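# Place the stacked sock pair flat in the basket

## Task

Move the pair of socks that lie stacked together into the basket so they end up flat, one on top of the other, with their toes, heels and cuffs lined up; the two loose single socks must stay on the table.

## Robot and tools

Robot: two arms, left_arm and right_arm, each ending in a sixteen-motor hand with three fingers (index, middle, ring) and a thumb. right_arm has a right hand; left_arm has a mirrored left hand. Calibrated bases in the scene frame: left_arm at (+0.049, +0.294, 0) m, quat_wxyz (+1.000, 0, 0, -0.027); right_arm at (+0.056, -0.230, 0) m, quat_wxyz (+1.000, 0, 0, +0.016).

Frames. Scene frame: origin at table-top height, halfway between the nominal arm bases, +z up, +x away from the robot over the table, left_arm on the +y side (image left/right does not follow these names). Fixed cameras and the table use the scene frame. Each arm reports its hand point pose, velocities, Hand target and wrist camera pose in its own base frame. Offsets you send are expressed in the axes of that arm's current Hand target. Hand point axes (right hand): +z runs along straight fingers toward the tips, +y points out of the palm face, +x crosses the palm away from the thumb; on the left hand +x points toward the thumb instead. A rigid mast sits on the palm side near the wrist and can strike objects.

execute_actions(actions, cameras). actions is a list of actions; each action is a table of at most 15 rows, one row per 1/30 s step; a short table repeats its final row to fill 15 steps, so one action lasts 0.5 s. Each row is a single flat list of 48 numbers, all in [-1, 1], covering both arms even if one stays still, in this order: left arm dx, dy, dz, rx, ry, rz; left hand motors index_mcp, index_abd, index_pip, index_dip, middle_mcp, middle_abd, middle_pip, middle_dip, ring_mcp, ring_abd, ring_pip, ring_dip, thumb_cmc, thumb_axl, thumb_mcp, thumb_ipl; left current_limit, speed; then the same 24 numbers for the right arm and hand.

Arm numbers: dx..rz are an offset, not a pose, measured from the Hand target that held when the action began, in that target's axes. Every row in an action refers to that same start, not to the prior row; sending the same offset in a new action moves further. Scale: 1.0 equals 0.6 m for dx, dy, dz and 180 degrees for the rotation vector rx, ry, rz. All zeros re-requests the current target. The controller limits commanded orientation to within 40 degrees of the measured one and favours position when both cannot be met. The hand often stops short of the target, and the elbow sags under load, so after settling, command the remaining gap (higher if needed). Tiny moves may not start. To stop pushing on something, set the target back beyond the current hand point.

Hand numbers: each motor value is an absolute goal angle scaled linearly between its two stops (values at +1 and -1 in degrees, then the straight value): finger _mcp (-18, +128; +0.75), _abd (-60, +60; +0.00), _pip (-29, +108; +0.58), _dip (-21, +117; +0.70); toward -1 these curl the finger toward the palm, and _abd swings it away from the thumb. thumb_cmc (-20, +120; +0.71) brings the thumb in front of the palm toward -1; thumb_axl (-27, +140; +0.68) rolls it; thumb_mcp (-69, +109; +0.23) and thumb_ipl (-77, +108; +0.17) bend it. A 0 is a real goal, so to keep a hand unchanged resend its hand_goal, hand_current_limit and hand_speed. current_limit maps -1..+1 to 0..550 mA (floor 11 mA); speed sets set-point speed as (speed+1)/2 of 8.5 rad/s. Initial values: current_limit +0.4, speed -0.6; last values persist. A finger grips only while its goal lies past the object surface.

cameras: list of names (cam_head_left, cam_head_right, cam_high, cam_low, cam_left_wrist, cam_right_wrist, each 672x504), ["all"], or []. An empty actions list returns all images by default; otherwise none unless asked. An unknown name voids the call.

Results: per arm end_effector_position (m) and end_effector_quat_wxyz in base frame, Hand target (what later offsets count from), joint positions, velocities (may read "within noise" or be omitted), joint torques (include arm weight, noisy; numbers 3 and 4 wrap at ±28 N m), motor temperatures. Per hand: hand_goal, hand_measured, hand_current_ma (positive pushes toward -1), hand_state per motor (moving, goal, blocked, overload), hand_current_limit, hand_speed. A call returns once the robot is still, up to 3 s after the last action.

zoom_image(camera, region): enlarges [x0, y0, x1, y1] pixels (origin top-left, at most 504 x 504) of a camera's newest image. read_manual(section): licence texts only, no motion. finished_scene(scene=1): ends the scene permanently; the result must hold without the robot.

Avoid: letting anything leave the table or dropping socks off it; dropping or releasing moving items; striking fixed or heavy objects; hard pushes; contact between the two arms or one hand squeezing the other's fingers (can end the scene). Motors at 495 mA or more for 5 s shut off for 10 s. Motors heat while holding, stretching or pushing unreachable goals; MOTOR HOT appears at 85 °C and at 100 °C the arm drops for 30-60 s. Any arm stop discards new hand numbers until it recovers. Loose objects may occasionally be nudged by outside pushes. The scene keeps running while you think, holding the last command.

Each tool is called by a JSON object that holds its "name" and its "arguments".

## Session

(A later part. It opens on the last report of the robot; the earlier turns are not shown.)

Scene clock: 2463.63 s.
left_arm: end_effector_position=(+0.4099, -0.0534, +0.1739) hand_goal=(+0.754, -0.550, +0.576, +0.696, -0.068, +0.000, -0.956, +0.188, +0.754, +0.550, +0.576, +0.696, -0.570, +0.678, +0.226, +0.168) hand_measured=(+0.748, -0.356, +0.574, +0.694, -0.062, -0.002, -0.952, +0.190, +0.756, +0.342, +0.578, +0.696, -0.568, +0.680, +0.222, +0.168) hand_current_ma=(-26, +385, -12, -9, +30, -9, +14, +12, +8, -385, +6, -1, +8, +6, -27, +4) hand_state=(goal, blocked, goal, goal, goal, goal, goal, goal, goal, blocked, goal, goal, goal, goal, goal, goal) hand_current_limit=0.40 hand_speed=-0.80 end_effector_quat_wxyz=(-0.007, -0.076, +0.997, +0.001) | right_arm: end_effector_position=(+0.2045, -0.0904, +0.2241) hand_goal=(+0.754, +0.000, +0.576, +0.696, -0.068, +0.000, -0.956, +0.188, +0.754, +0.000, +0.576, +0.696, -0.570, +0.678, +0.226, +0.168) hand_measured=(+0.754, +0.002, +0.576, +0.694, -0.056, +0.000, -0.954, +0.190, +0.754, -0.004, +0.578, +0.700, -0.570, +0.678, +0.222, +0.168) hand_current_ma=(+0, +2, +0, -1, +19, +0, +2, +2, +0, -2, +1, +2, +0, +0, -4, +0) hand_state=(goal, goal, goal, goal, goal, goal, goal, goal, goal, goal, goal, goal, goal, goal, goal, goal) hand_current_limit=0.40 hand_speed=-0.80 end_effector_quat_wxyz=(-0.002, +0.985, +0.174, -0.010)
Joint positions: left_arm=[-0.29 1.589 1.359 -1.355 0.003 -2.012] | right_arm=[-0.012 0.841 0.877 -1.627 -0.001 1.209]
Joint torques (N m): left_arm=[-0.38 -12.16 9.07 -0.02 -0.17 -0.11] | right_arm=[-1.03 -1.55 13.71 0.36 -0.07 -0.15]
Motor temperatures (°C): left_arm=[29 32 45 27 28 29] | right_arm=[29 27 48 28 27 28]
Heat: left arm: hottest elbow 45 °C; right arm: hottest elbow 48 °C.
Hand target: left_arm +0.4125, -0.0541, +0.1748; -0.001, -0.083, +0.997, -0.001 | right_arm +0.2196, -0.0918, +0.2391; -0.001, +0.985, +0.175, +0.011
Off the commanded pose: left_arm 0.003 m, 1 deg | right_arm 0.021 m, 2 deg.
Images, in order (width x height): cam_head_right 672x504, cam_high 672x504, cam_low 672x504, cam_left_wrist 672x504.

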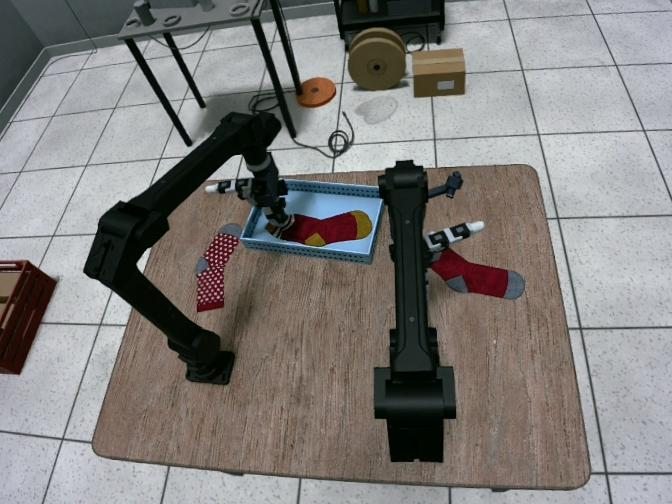

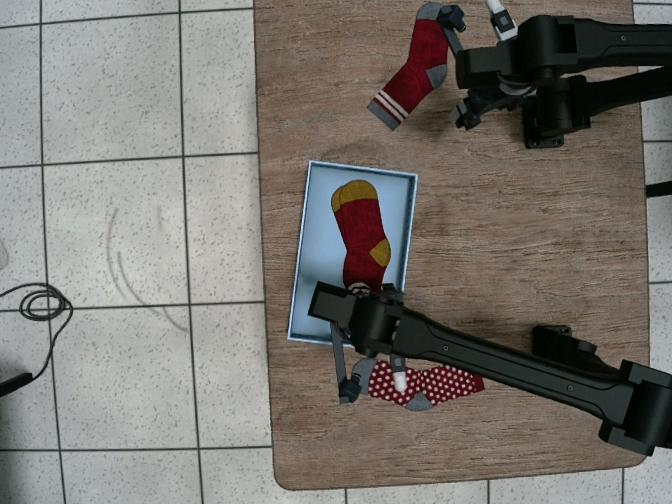

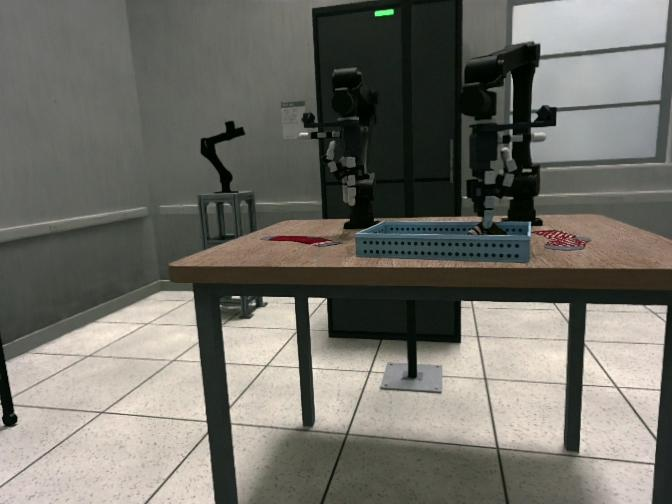

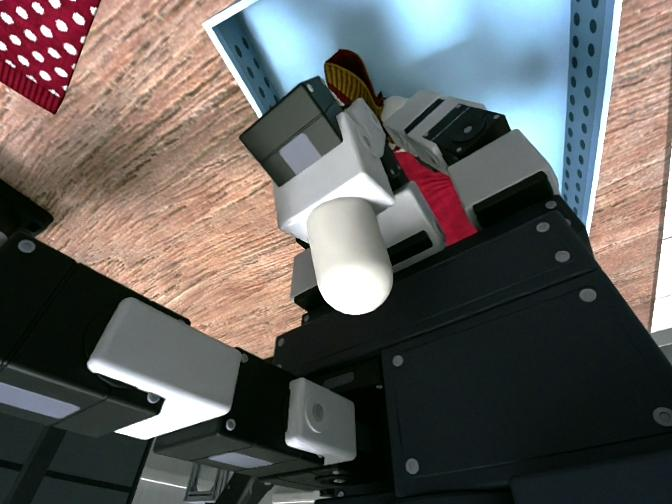

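{"name": "execute_actions", "arguments": {"actions": [[[-0.0145,0.0372,0.056,0,0,-0.0222, 0.754,-0.55,0.576,0.696,-0.068,0,-0.956,0.188,0.754,0.55,0.576,0.696,-0.571,0.678,0.226,0.168,0.4,-0.8, 0,0,0,0,0,0,0.754,0,0.576,0.696,-0.068,0,-0.956,0.188,0.754,0,0.576,0.696,-0.571,0.678,0.226,0.168,0.4,-0.8]]], "cameras": ["cam_high","cam_low","cam_head_right","cam_left_wrist"]}}

{"name": "zoom_image", "arguments": {"camera": "cam_low", "region": [360, 130, 540, 270]}}

{"name": "zoom_image", "arguments": {"camera": "cam_head_right", "region": [230, 140, 390, 270]}}

{"name": "zoom_image", "arguments": {"camera": "cam_high", "region": [280, 150, 420, 360]}}

{"name": "zoom_image", "arguments": {"camera": "cam_left_wrist", "region": [200, 0, 500, 160]}}

Scene clock: 2483.97 s.
left_arm: end_effector_position=(+0.4144, -0.0299, +0.1420) hand_goal=(+0.754, -0.550, +0.576, +0.696, -0.068, +0.000, -0.956, +0.188, +0.754, +0.550, +0.576, +0.696, -0.570, +0.678, +0.226, +0.168) hand_measured=(+0.748, -0.356, +0.574, +0.694, -0.062, -0.002, -0.952, +0.190, +0.756, +0.342, +0.578, +0.696, -0.568, +0.680, +0.222, +0.168) hand_current_ma=(-26, +385, -12, -9, +30, -9, +14, +12, +8, -385, +6, -1, +8, +6, -27, +4) hand_state=(goal, blocked, goal, goal, goal, goal, goal, goal, goal, blocked, goal, goal, goal, goal, goal, goal) hand_current_limit=0.40 hand_speed=-0.80 end_effector_quat_wxyz=(-0.005, -0.111, +0.994, +0.000) | right_arm: end_effector_position=(+0.2045, -0.0904, +0.2241) hand_goal=(+0.754, +0.000, +0.576, +0.696, -0.068, +0.000, -0.956, +0.188, +0.754, +0.000, +0.576, +0.696, -0.570, +0.678, +0.226, +0.168) hand_measured=(+0.754, +0.002, +0.576, +0.694, -0.056, +0.000, -0.954, +0.190, +0.754, -0.004, +0.578, +0.700, -0.570, +0.678, +0.222, +0.168) hand_current_ma=(+0, +2, +0, -1, +19, +0, +2, +2, +0, -2, +1, +2, +0, +0, -4, +0) hand_state=(goal, goal, goal, goal, goal, goal, goal, goal, goal, goal, goal, goal, goal, goal, goal, goal) hand_current_limit=0.40 hand_speed=-0.80 end_effector_quat_wxyz=(-0.002, +0.985, +0.174, -0.010)
Joint positions: left_arm=[-0.23 1.616 1.305 -1.271 0.003 -2.023] | right_arm=[-0.012 0.841 0.877 -1.627 -0.001 1.209]
Joint torques (N m): left_arm=[-0.32 -11.63 8.92 0.06 -0.18 -0.11] | right_arm=[-1.03 -1.61 13.76 0.43 -0.08 -0.14]
Heat: left arm: hottest elbow 44 °C; right arm: hottest elbow 48 °C.
Hand target: left_arm +0.4173, -0.0306, +0.1412; -0.001, -0.118, +0.993, -0.001 | right_arm +0.2196, -0.0918, +0.2391; -0.001, +0.985, +0.175, +0.011
Off the commanded pose: left_arm 0.003 m, 1 deg | right_arm 0.021 m, 2 deg.
Images, in order (width x height): cam_head_right 672x504, cam_high 672x504, cam_low 672x504, cam_left_wrist 672x504.

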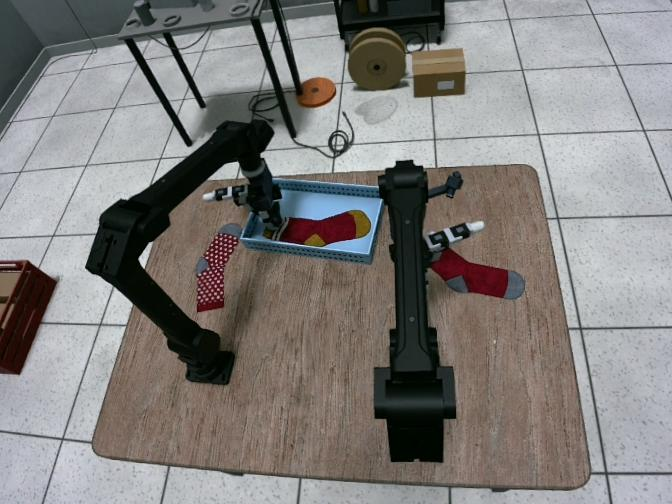

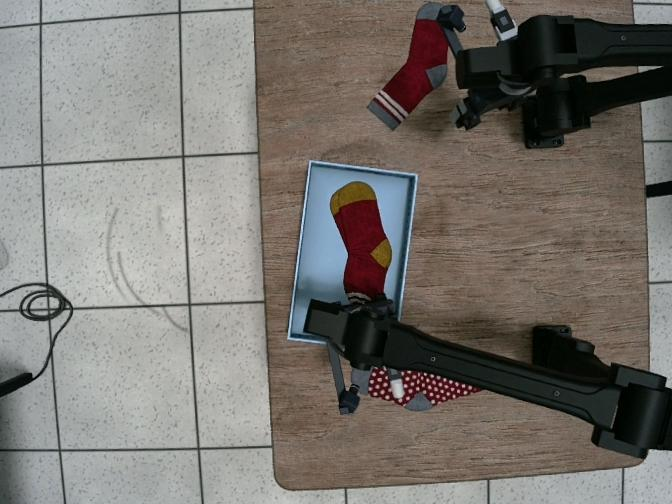

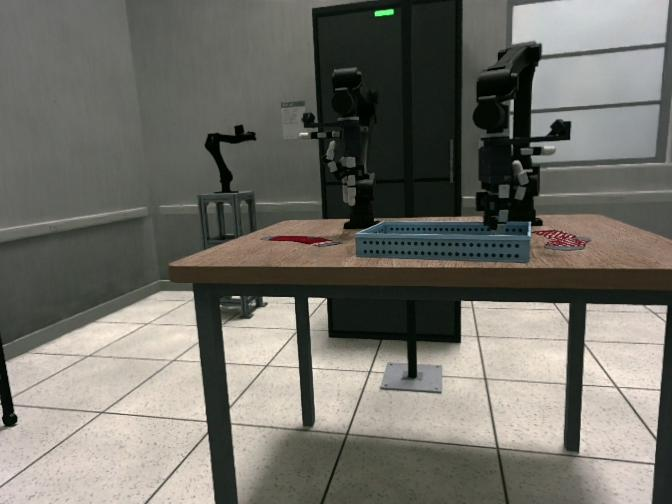

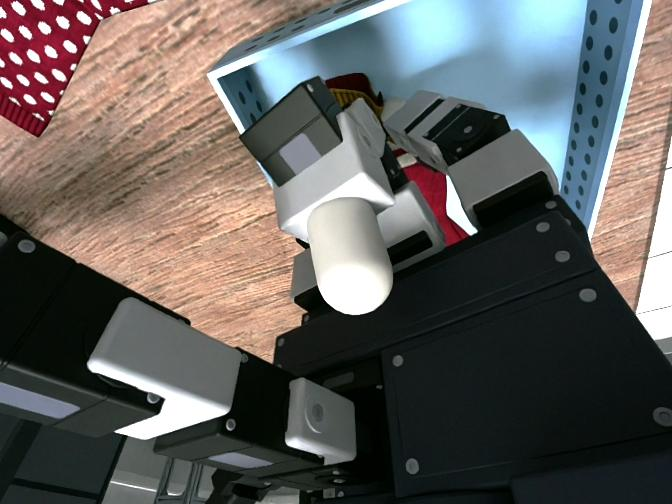

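Scaled by 2.800.

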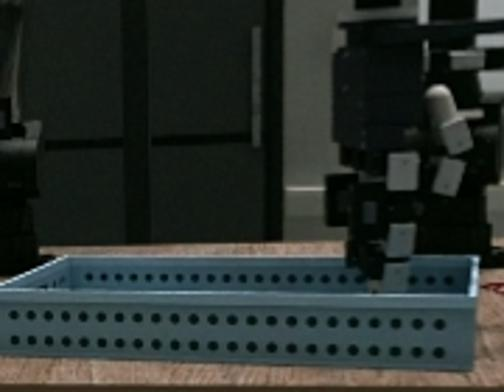

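Scaled by 3.150.

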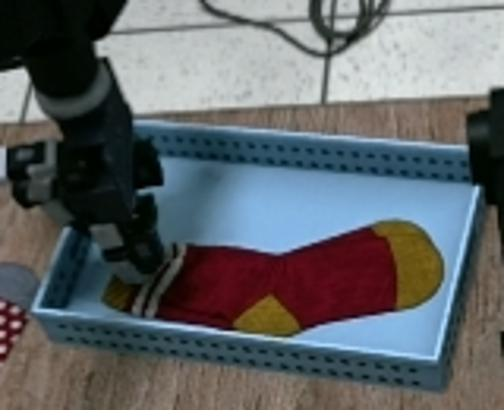

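Scaled by 2.400.

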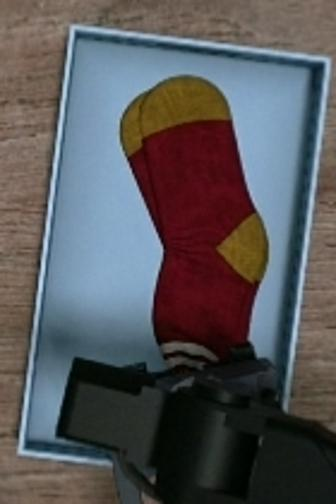

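Scaled by 1.680.

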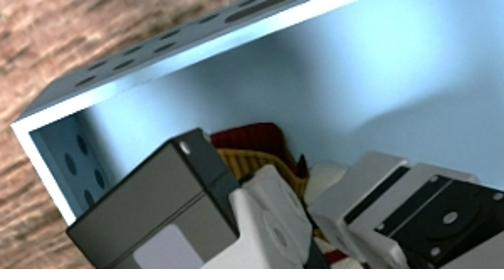

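{"name": "execute_actions", "arguments": {"actions": [[[0,0,0.01,0,0,0, 0.754,-0.35,0.576,0.696,-0.068,0,-0.956,0.188,0.754,0.35,0.576,0.696,-0.571,0.678,0.226,0.168,0.4,-0.9, 0,0,0,0,0,0,0.754,0,0.576,0.696,-0.068,0,-0.956,0.188,0.754,0,0.576,0.696,-0.571,0.678,0.226,0.168,0.4,-0.8]],[[0,0,0,0,0,0, 0.754,-0.1,0.576,0.696,-0.068,0,-0.956,0.188,0.754,0.1,0.576,0.696,-0.571,0.678,0.226,0.168,0.4,-0.9, 0,0,0,0,0,0,0.754,0,0.576,0.696,-0.068,0,-0.956,0.188,0.754,0,0.576,0.696,-0.571,0.678,0.226,0.168,0.4,-0.8]],[[0,0,0,0,0,0, 0.754,0.15,0.576,0.696,-0.068,0,-0.956,0.188,0.754,-0.15,0.576,0.696,-0.571,0.678,0.226,0.168,0.4,-0.9, 0,0,0,0,0,0,0.754,0,0.576,0.696,-0.068,0,-0.956,0.188,0.754,0,0.576,0.696,-0.571,0.678,0.226,0.168,0.4,-0.8]]], "cameras": ["cam_high","cam_head_right","cam_left_wrist"]}}

{"name": "zoom_image", "arguments": {"camera": "cam_head_right", "region": [230, 140, 390, 270]}}

{"name": "zoom_image", "arguments": {"camera": "cam_left_wrist", "region": [200, 0, 500, 220]}}

Scene clock: 2494.87 s.
left_arm: end_effector_position=(+0.4156, -0.0301, +0.1389) hand_goal=(+0.754, +0.150, +0.576, +0.696, -0.068, +0.000, -0.956, +0.188, +0.754, -0.150, +0.576, +0.696, -0.570, +0.678, +0.226, +0.168) hand_measured=(+0.750, +0.146, +0.574, +0.694, -0.062, -0.002, -0.952, +0.190, +0.756, -0.146, +0.578, +0.696, -0.568, +0.680, +0.222, +0.168) hand_current_ma=(-21, -17, -12, -9, +30, -9, +14, +12, +5, +16, +6, -1, +8, +6, -27, +4) hand_state=(goal, goal, goal, goal, goal, goal, goal, goal, goal, goal, goal, goal, goal, goal, goal, goal) hand_current_limit=0.40 hand_speed=-0.90 end_effector_quat_wxyz=(-0.001, -0.111, +0.994, -0.001) | right_arm: end_effector_position=(+0.2045, -0.0904, +0.2241) hand_goal=(+0.754, +0.000, +0.576, +0.696, -0.068, +0.000, -0.956, +0.188, +0.754, +0.000, +0.576, +0.696, -0.570, +0.678, +0.226, +0.168) hand_measured=(+0.754, +0.002, +0.576, +0.694, -0.056, +0.000, -0.954, +0.190, +0.754, -0.004, +0.578, +0.700, -0.570, +0.678, +0.222, +0.168) hand_current_ma=(+0, +2, +0, -1, +19, +0, +2, +2, +0, -2, +1, +2, +0, +0, -4, +0) hand_state=(goal, goal, goal, goal, goal, goal, goal, goal, goal, goal, goal, goal, goal, goal, goal, goal) hand_current_limit=0.40 hand_speed=-0.80 end_effector_quat_wxyz=(-0.002, +0.985, +0.174, -0.010)
Joint positions: left_arm=[-0.23 1.616 1.298 -1.255 0.003 -2.023] | right_arm=[-0.012 0.841 0.877 -1.627 -0.001 1.209]
Joint torques (N m): left_arm=[-0.38 -11.58 8.61 0.09 -0.18 -0.11] | right_arm=[-1.03 -1.49 13.83 0.39 -0.06 -0.15]
Heat: left arm: hottest elbow 45 °C; right arm: hottest elbow 48 °C.
Hand target: left_arm +0.4175, -0.0307, +0.1352; +0.000, -0.117, +0.993, -0.001 | right_arm +0.2196, -0.0918, +0.2391; -0.001, +0.985, +0.175, +0.011
Off the commanded pose: left_arm 0.004 m, 1 deg | right_arm 0.021 m, 2 deg.
Images, in order (width x height): cam_head_right 672x504, cam_high 672x504, cam_left_wrist 672x504.

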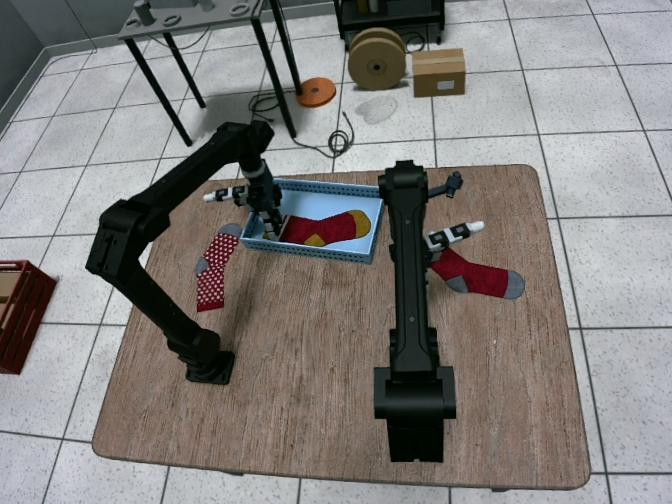

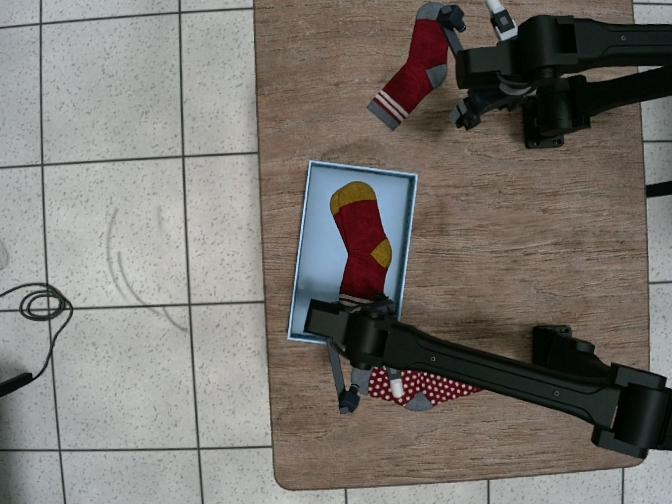

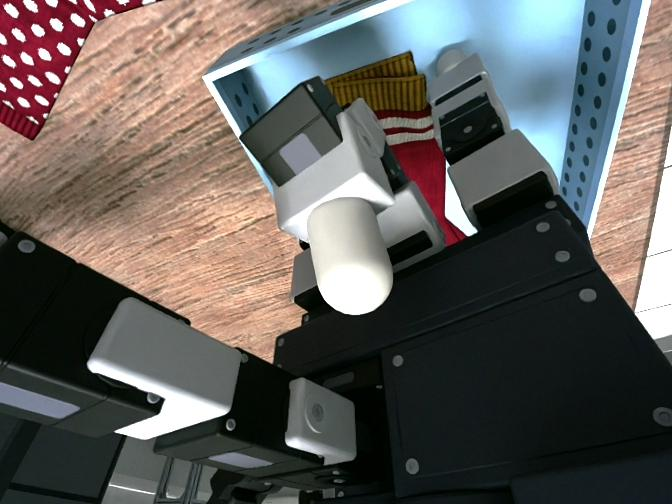

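Scaled by 3.150.

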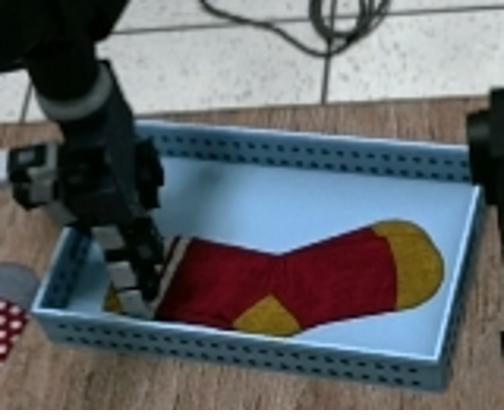

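Scaled by 1.680.

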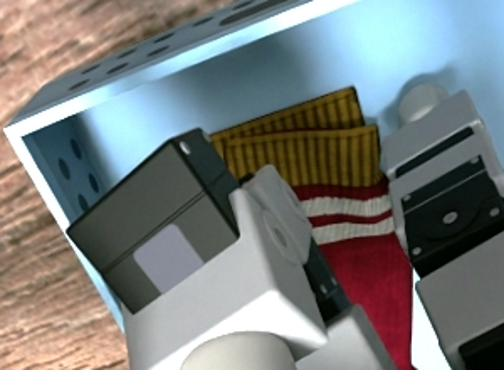

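{"name": "execute_actions", "arguments": {"actions": [[[0,0,-0.06,0,0,0, 0.754,0.15,0.576,0.696,-0.068,0,-0.956,0.188,0.754,-0.15,0.576,0.696,-0.571,0.678,0.226,0.168,0.4,-0.9, 0,0,0,0,0,0,0.754,0,0.576,0.696,-0.068,0,-0.956,0.188,0.754,0,0.576,0.696,-0.571,0.678,0.226,0.168,0.4,-0.8]],[[0,0,-0.1,0,0,0, 0.754,0.15,0.576,0.696,-0.068,0,-0.956,0.188,0.754,-0.15,0.576,0.696,-0.571,0.678,0.226,0.168,0.4,-0.9, 0,0,0,0,0,0,0.754,0,0.576,0.696,-0.068,0,-0.956,0.188,0.754,0,0.576,0.696,-0.571,0.678,0.226,0.168,0.4,-0.8]],[[0.2,0,-0.02,0,0,0, 0.754,0,0.576,0.696,-0.068,0,-0.956,0.188,0.754,0,0.576,0.696,-0.571,0.678,0.226,0.168,0.4,-0.8, 0,0,0,0,0,0,0.754,0,0.576,0.696,-0.068,0,-0.956,0.188,0.754,0,0.576,0.696,-0.571,0.678,0.226,0.168,0.4,-0.8]],[[0.2,0,-0.02,0,0,0, 0.754,0,0.576,0.696,-0.068,0,-0.956,0.188,0.754,0,0.576,0.696,-0.571,0.678,0.226,0.168,0.4,-0.8, 0,0,0,0,0,0,0.754,0,0.576,0.696,-0.068,0,-0.956,0.188,0.754,0,0.576,0.696,-0.571,0.678,0.226,0.168,0.4,-0.8]]], "cameras": ["cam_high","cam_head_right","cam_head_left","cam_left_wrist"]}}

{"name": "zoom_image", "arguments": {"camera": "cam_high", "region": [280, 150, 430, 360]}}

{"name": "zoom_image", "arguments": {"camera": "cam_head_right", "region": [230, 140, 390, 270]}}

Scene clock: 2506.57 s.
left_arm: end_effector_position=(+0.1838, -0.0815, +0.2494) hand_goal=(+0.754, +0.000, +0.576, +0.696, -0.068, +0.000, -0.956, +0.188, +0.754, +0.000, +0.576, +0.696, -0.570, +0.678, +0.226, +0.168) hand_measured=(+0.754, +0.000, +0.576, +0.694, -0.062, -0.002, -0.952, +0.190, +0.754, -0.002, +0.578, +0.696, -0.572, +0.680, +0.222, +0.168) hand_current_ma=(-4, +2, -2, -6, +31, -9, +14, +12, -4, -7, +6, -1, -8, +6, -27, +3) hand_state=(goal, goal, goal, goal, goal, goal, goal, goal, goal, goal, goal, goal, goal, goal, goal, goal) hand_current_limit=0.40 hand_speed=-0.80 end_effector_quat_wxyz=(-0.064, +0.001, +0.994, -0.085) | right_arm: end_effector_position=(+0.2045, -0.0904, +0.2241) hand_goal=(+0.754, +0.000, +0.576, +0.696, -0.068, +0.000, -0.956, +0.188, +0.754, +0.000, +0.576, +0.696, -0.570, +0.678, +0.226, +0.168) hand_measured=(+0.754, +0.002, +0.576, +0.694, -0.056, +0.000, -0.954, +0.190, +0.754, -0.004, +0.578, +0.700, -0.570, +0.678, +0.222, +0.168) hand_current_ma=(+0, +2, +0, -1, +19, +0, +2, +2, +0, -2, +1, +2, +0, +0, -4, +0) hand_state=(goal, goal, goal, goal, goal, goal, goal, goal, goal, goal, goal, goal, goal, goal, goal, goal) hand_current_limit=0.40 hand_speed=-0.80 end_effector_quat_wxyz=(-0.002, +0.985, +0.174, -0.010)
Joint positions: left_arm=[-0.534 1.034 1.07 -1.631 0.212 -2.101] | right_arm=[-0.012 0.841 0.877 -1.627 -0.001 1.209]
Joint torques (N m): left_arm=[-1.08 -3.96 10.76 -0.35 0.28 -0.12] | right_arm=[-0.97 -1.61 13.79 0.43 -0.06 -0.13]
Heat: left arm: hottest elbow 44 °C; right arm: hottest elbow 48 °C.
Hand target: left_arm +0.1840, -0.0864, +0.2554; -0.001, -0.117, +0.993, -0.001 | right_arm +0.2196, -0.0918, +0.2391; -0.001, +0.985, +0.175, +0.011
Off the commanded pose: left_arm 0.008 m, 18 deg | right_arm 0.021 m, 2 deg.
joint sent to its limit (left arm) — joint 6 (wrist roll), lower limit. The joint targets are off in orientation, not in position.
Images, in order (width x height): cam_head_left 672x504, cam_head_right 672x504, cam_high 672x504, cam_left_wrist 672x504.

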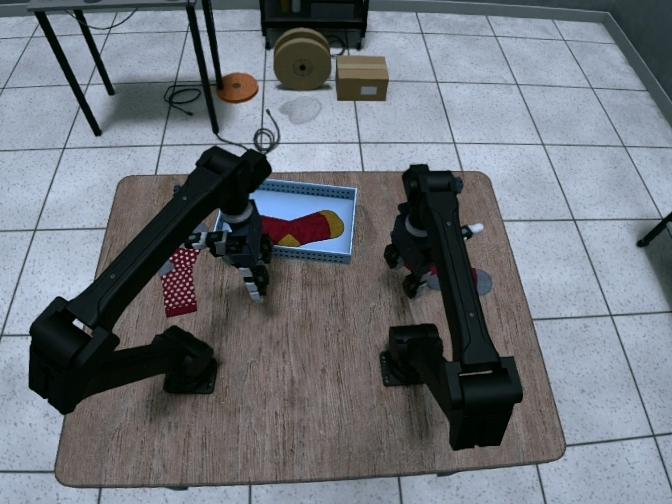

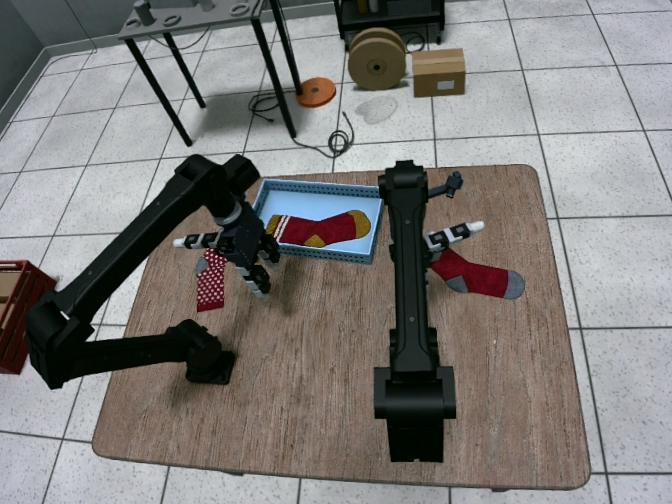

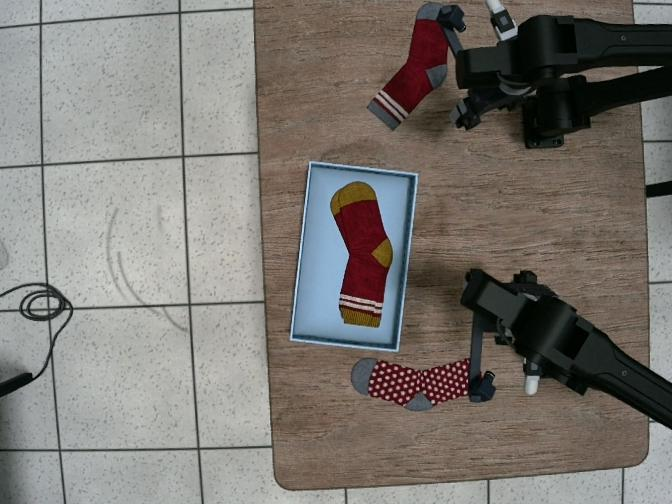

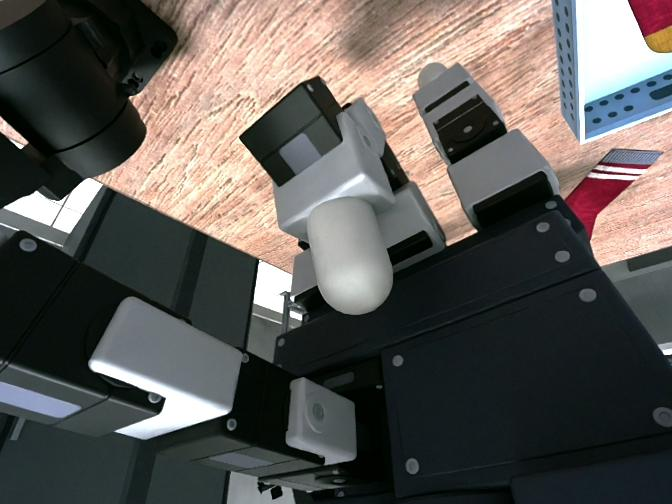

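Scaled by 2.400.

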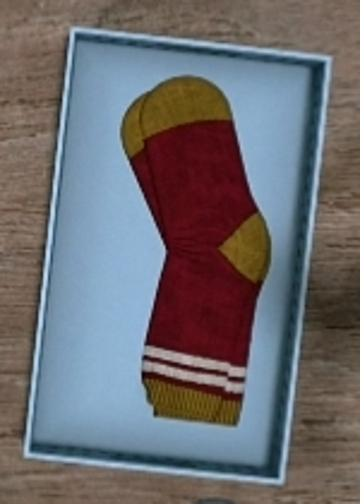

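Scaled by 3.150.

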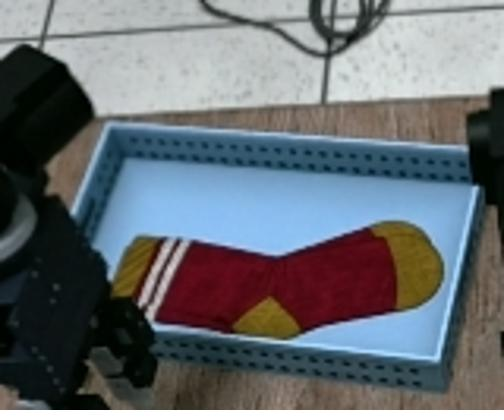

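{"name": "finished_scene", "arguments": {}}

The scene is finished: the task was done.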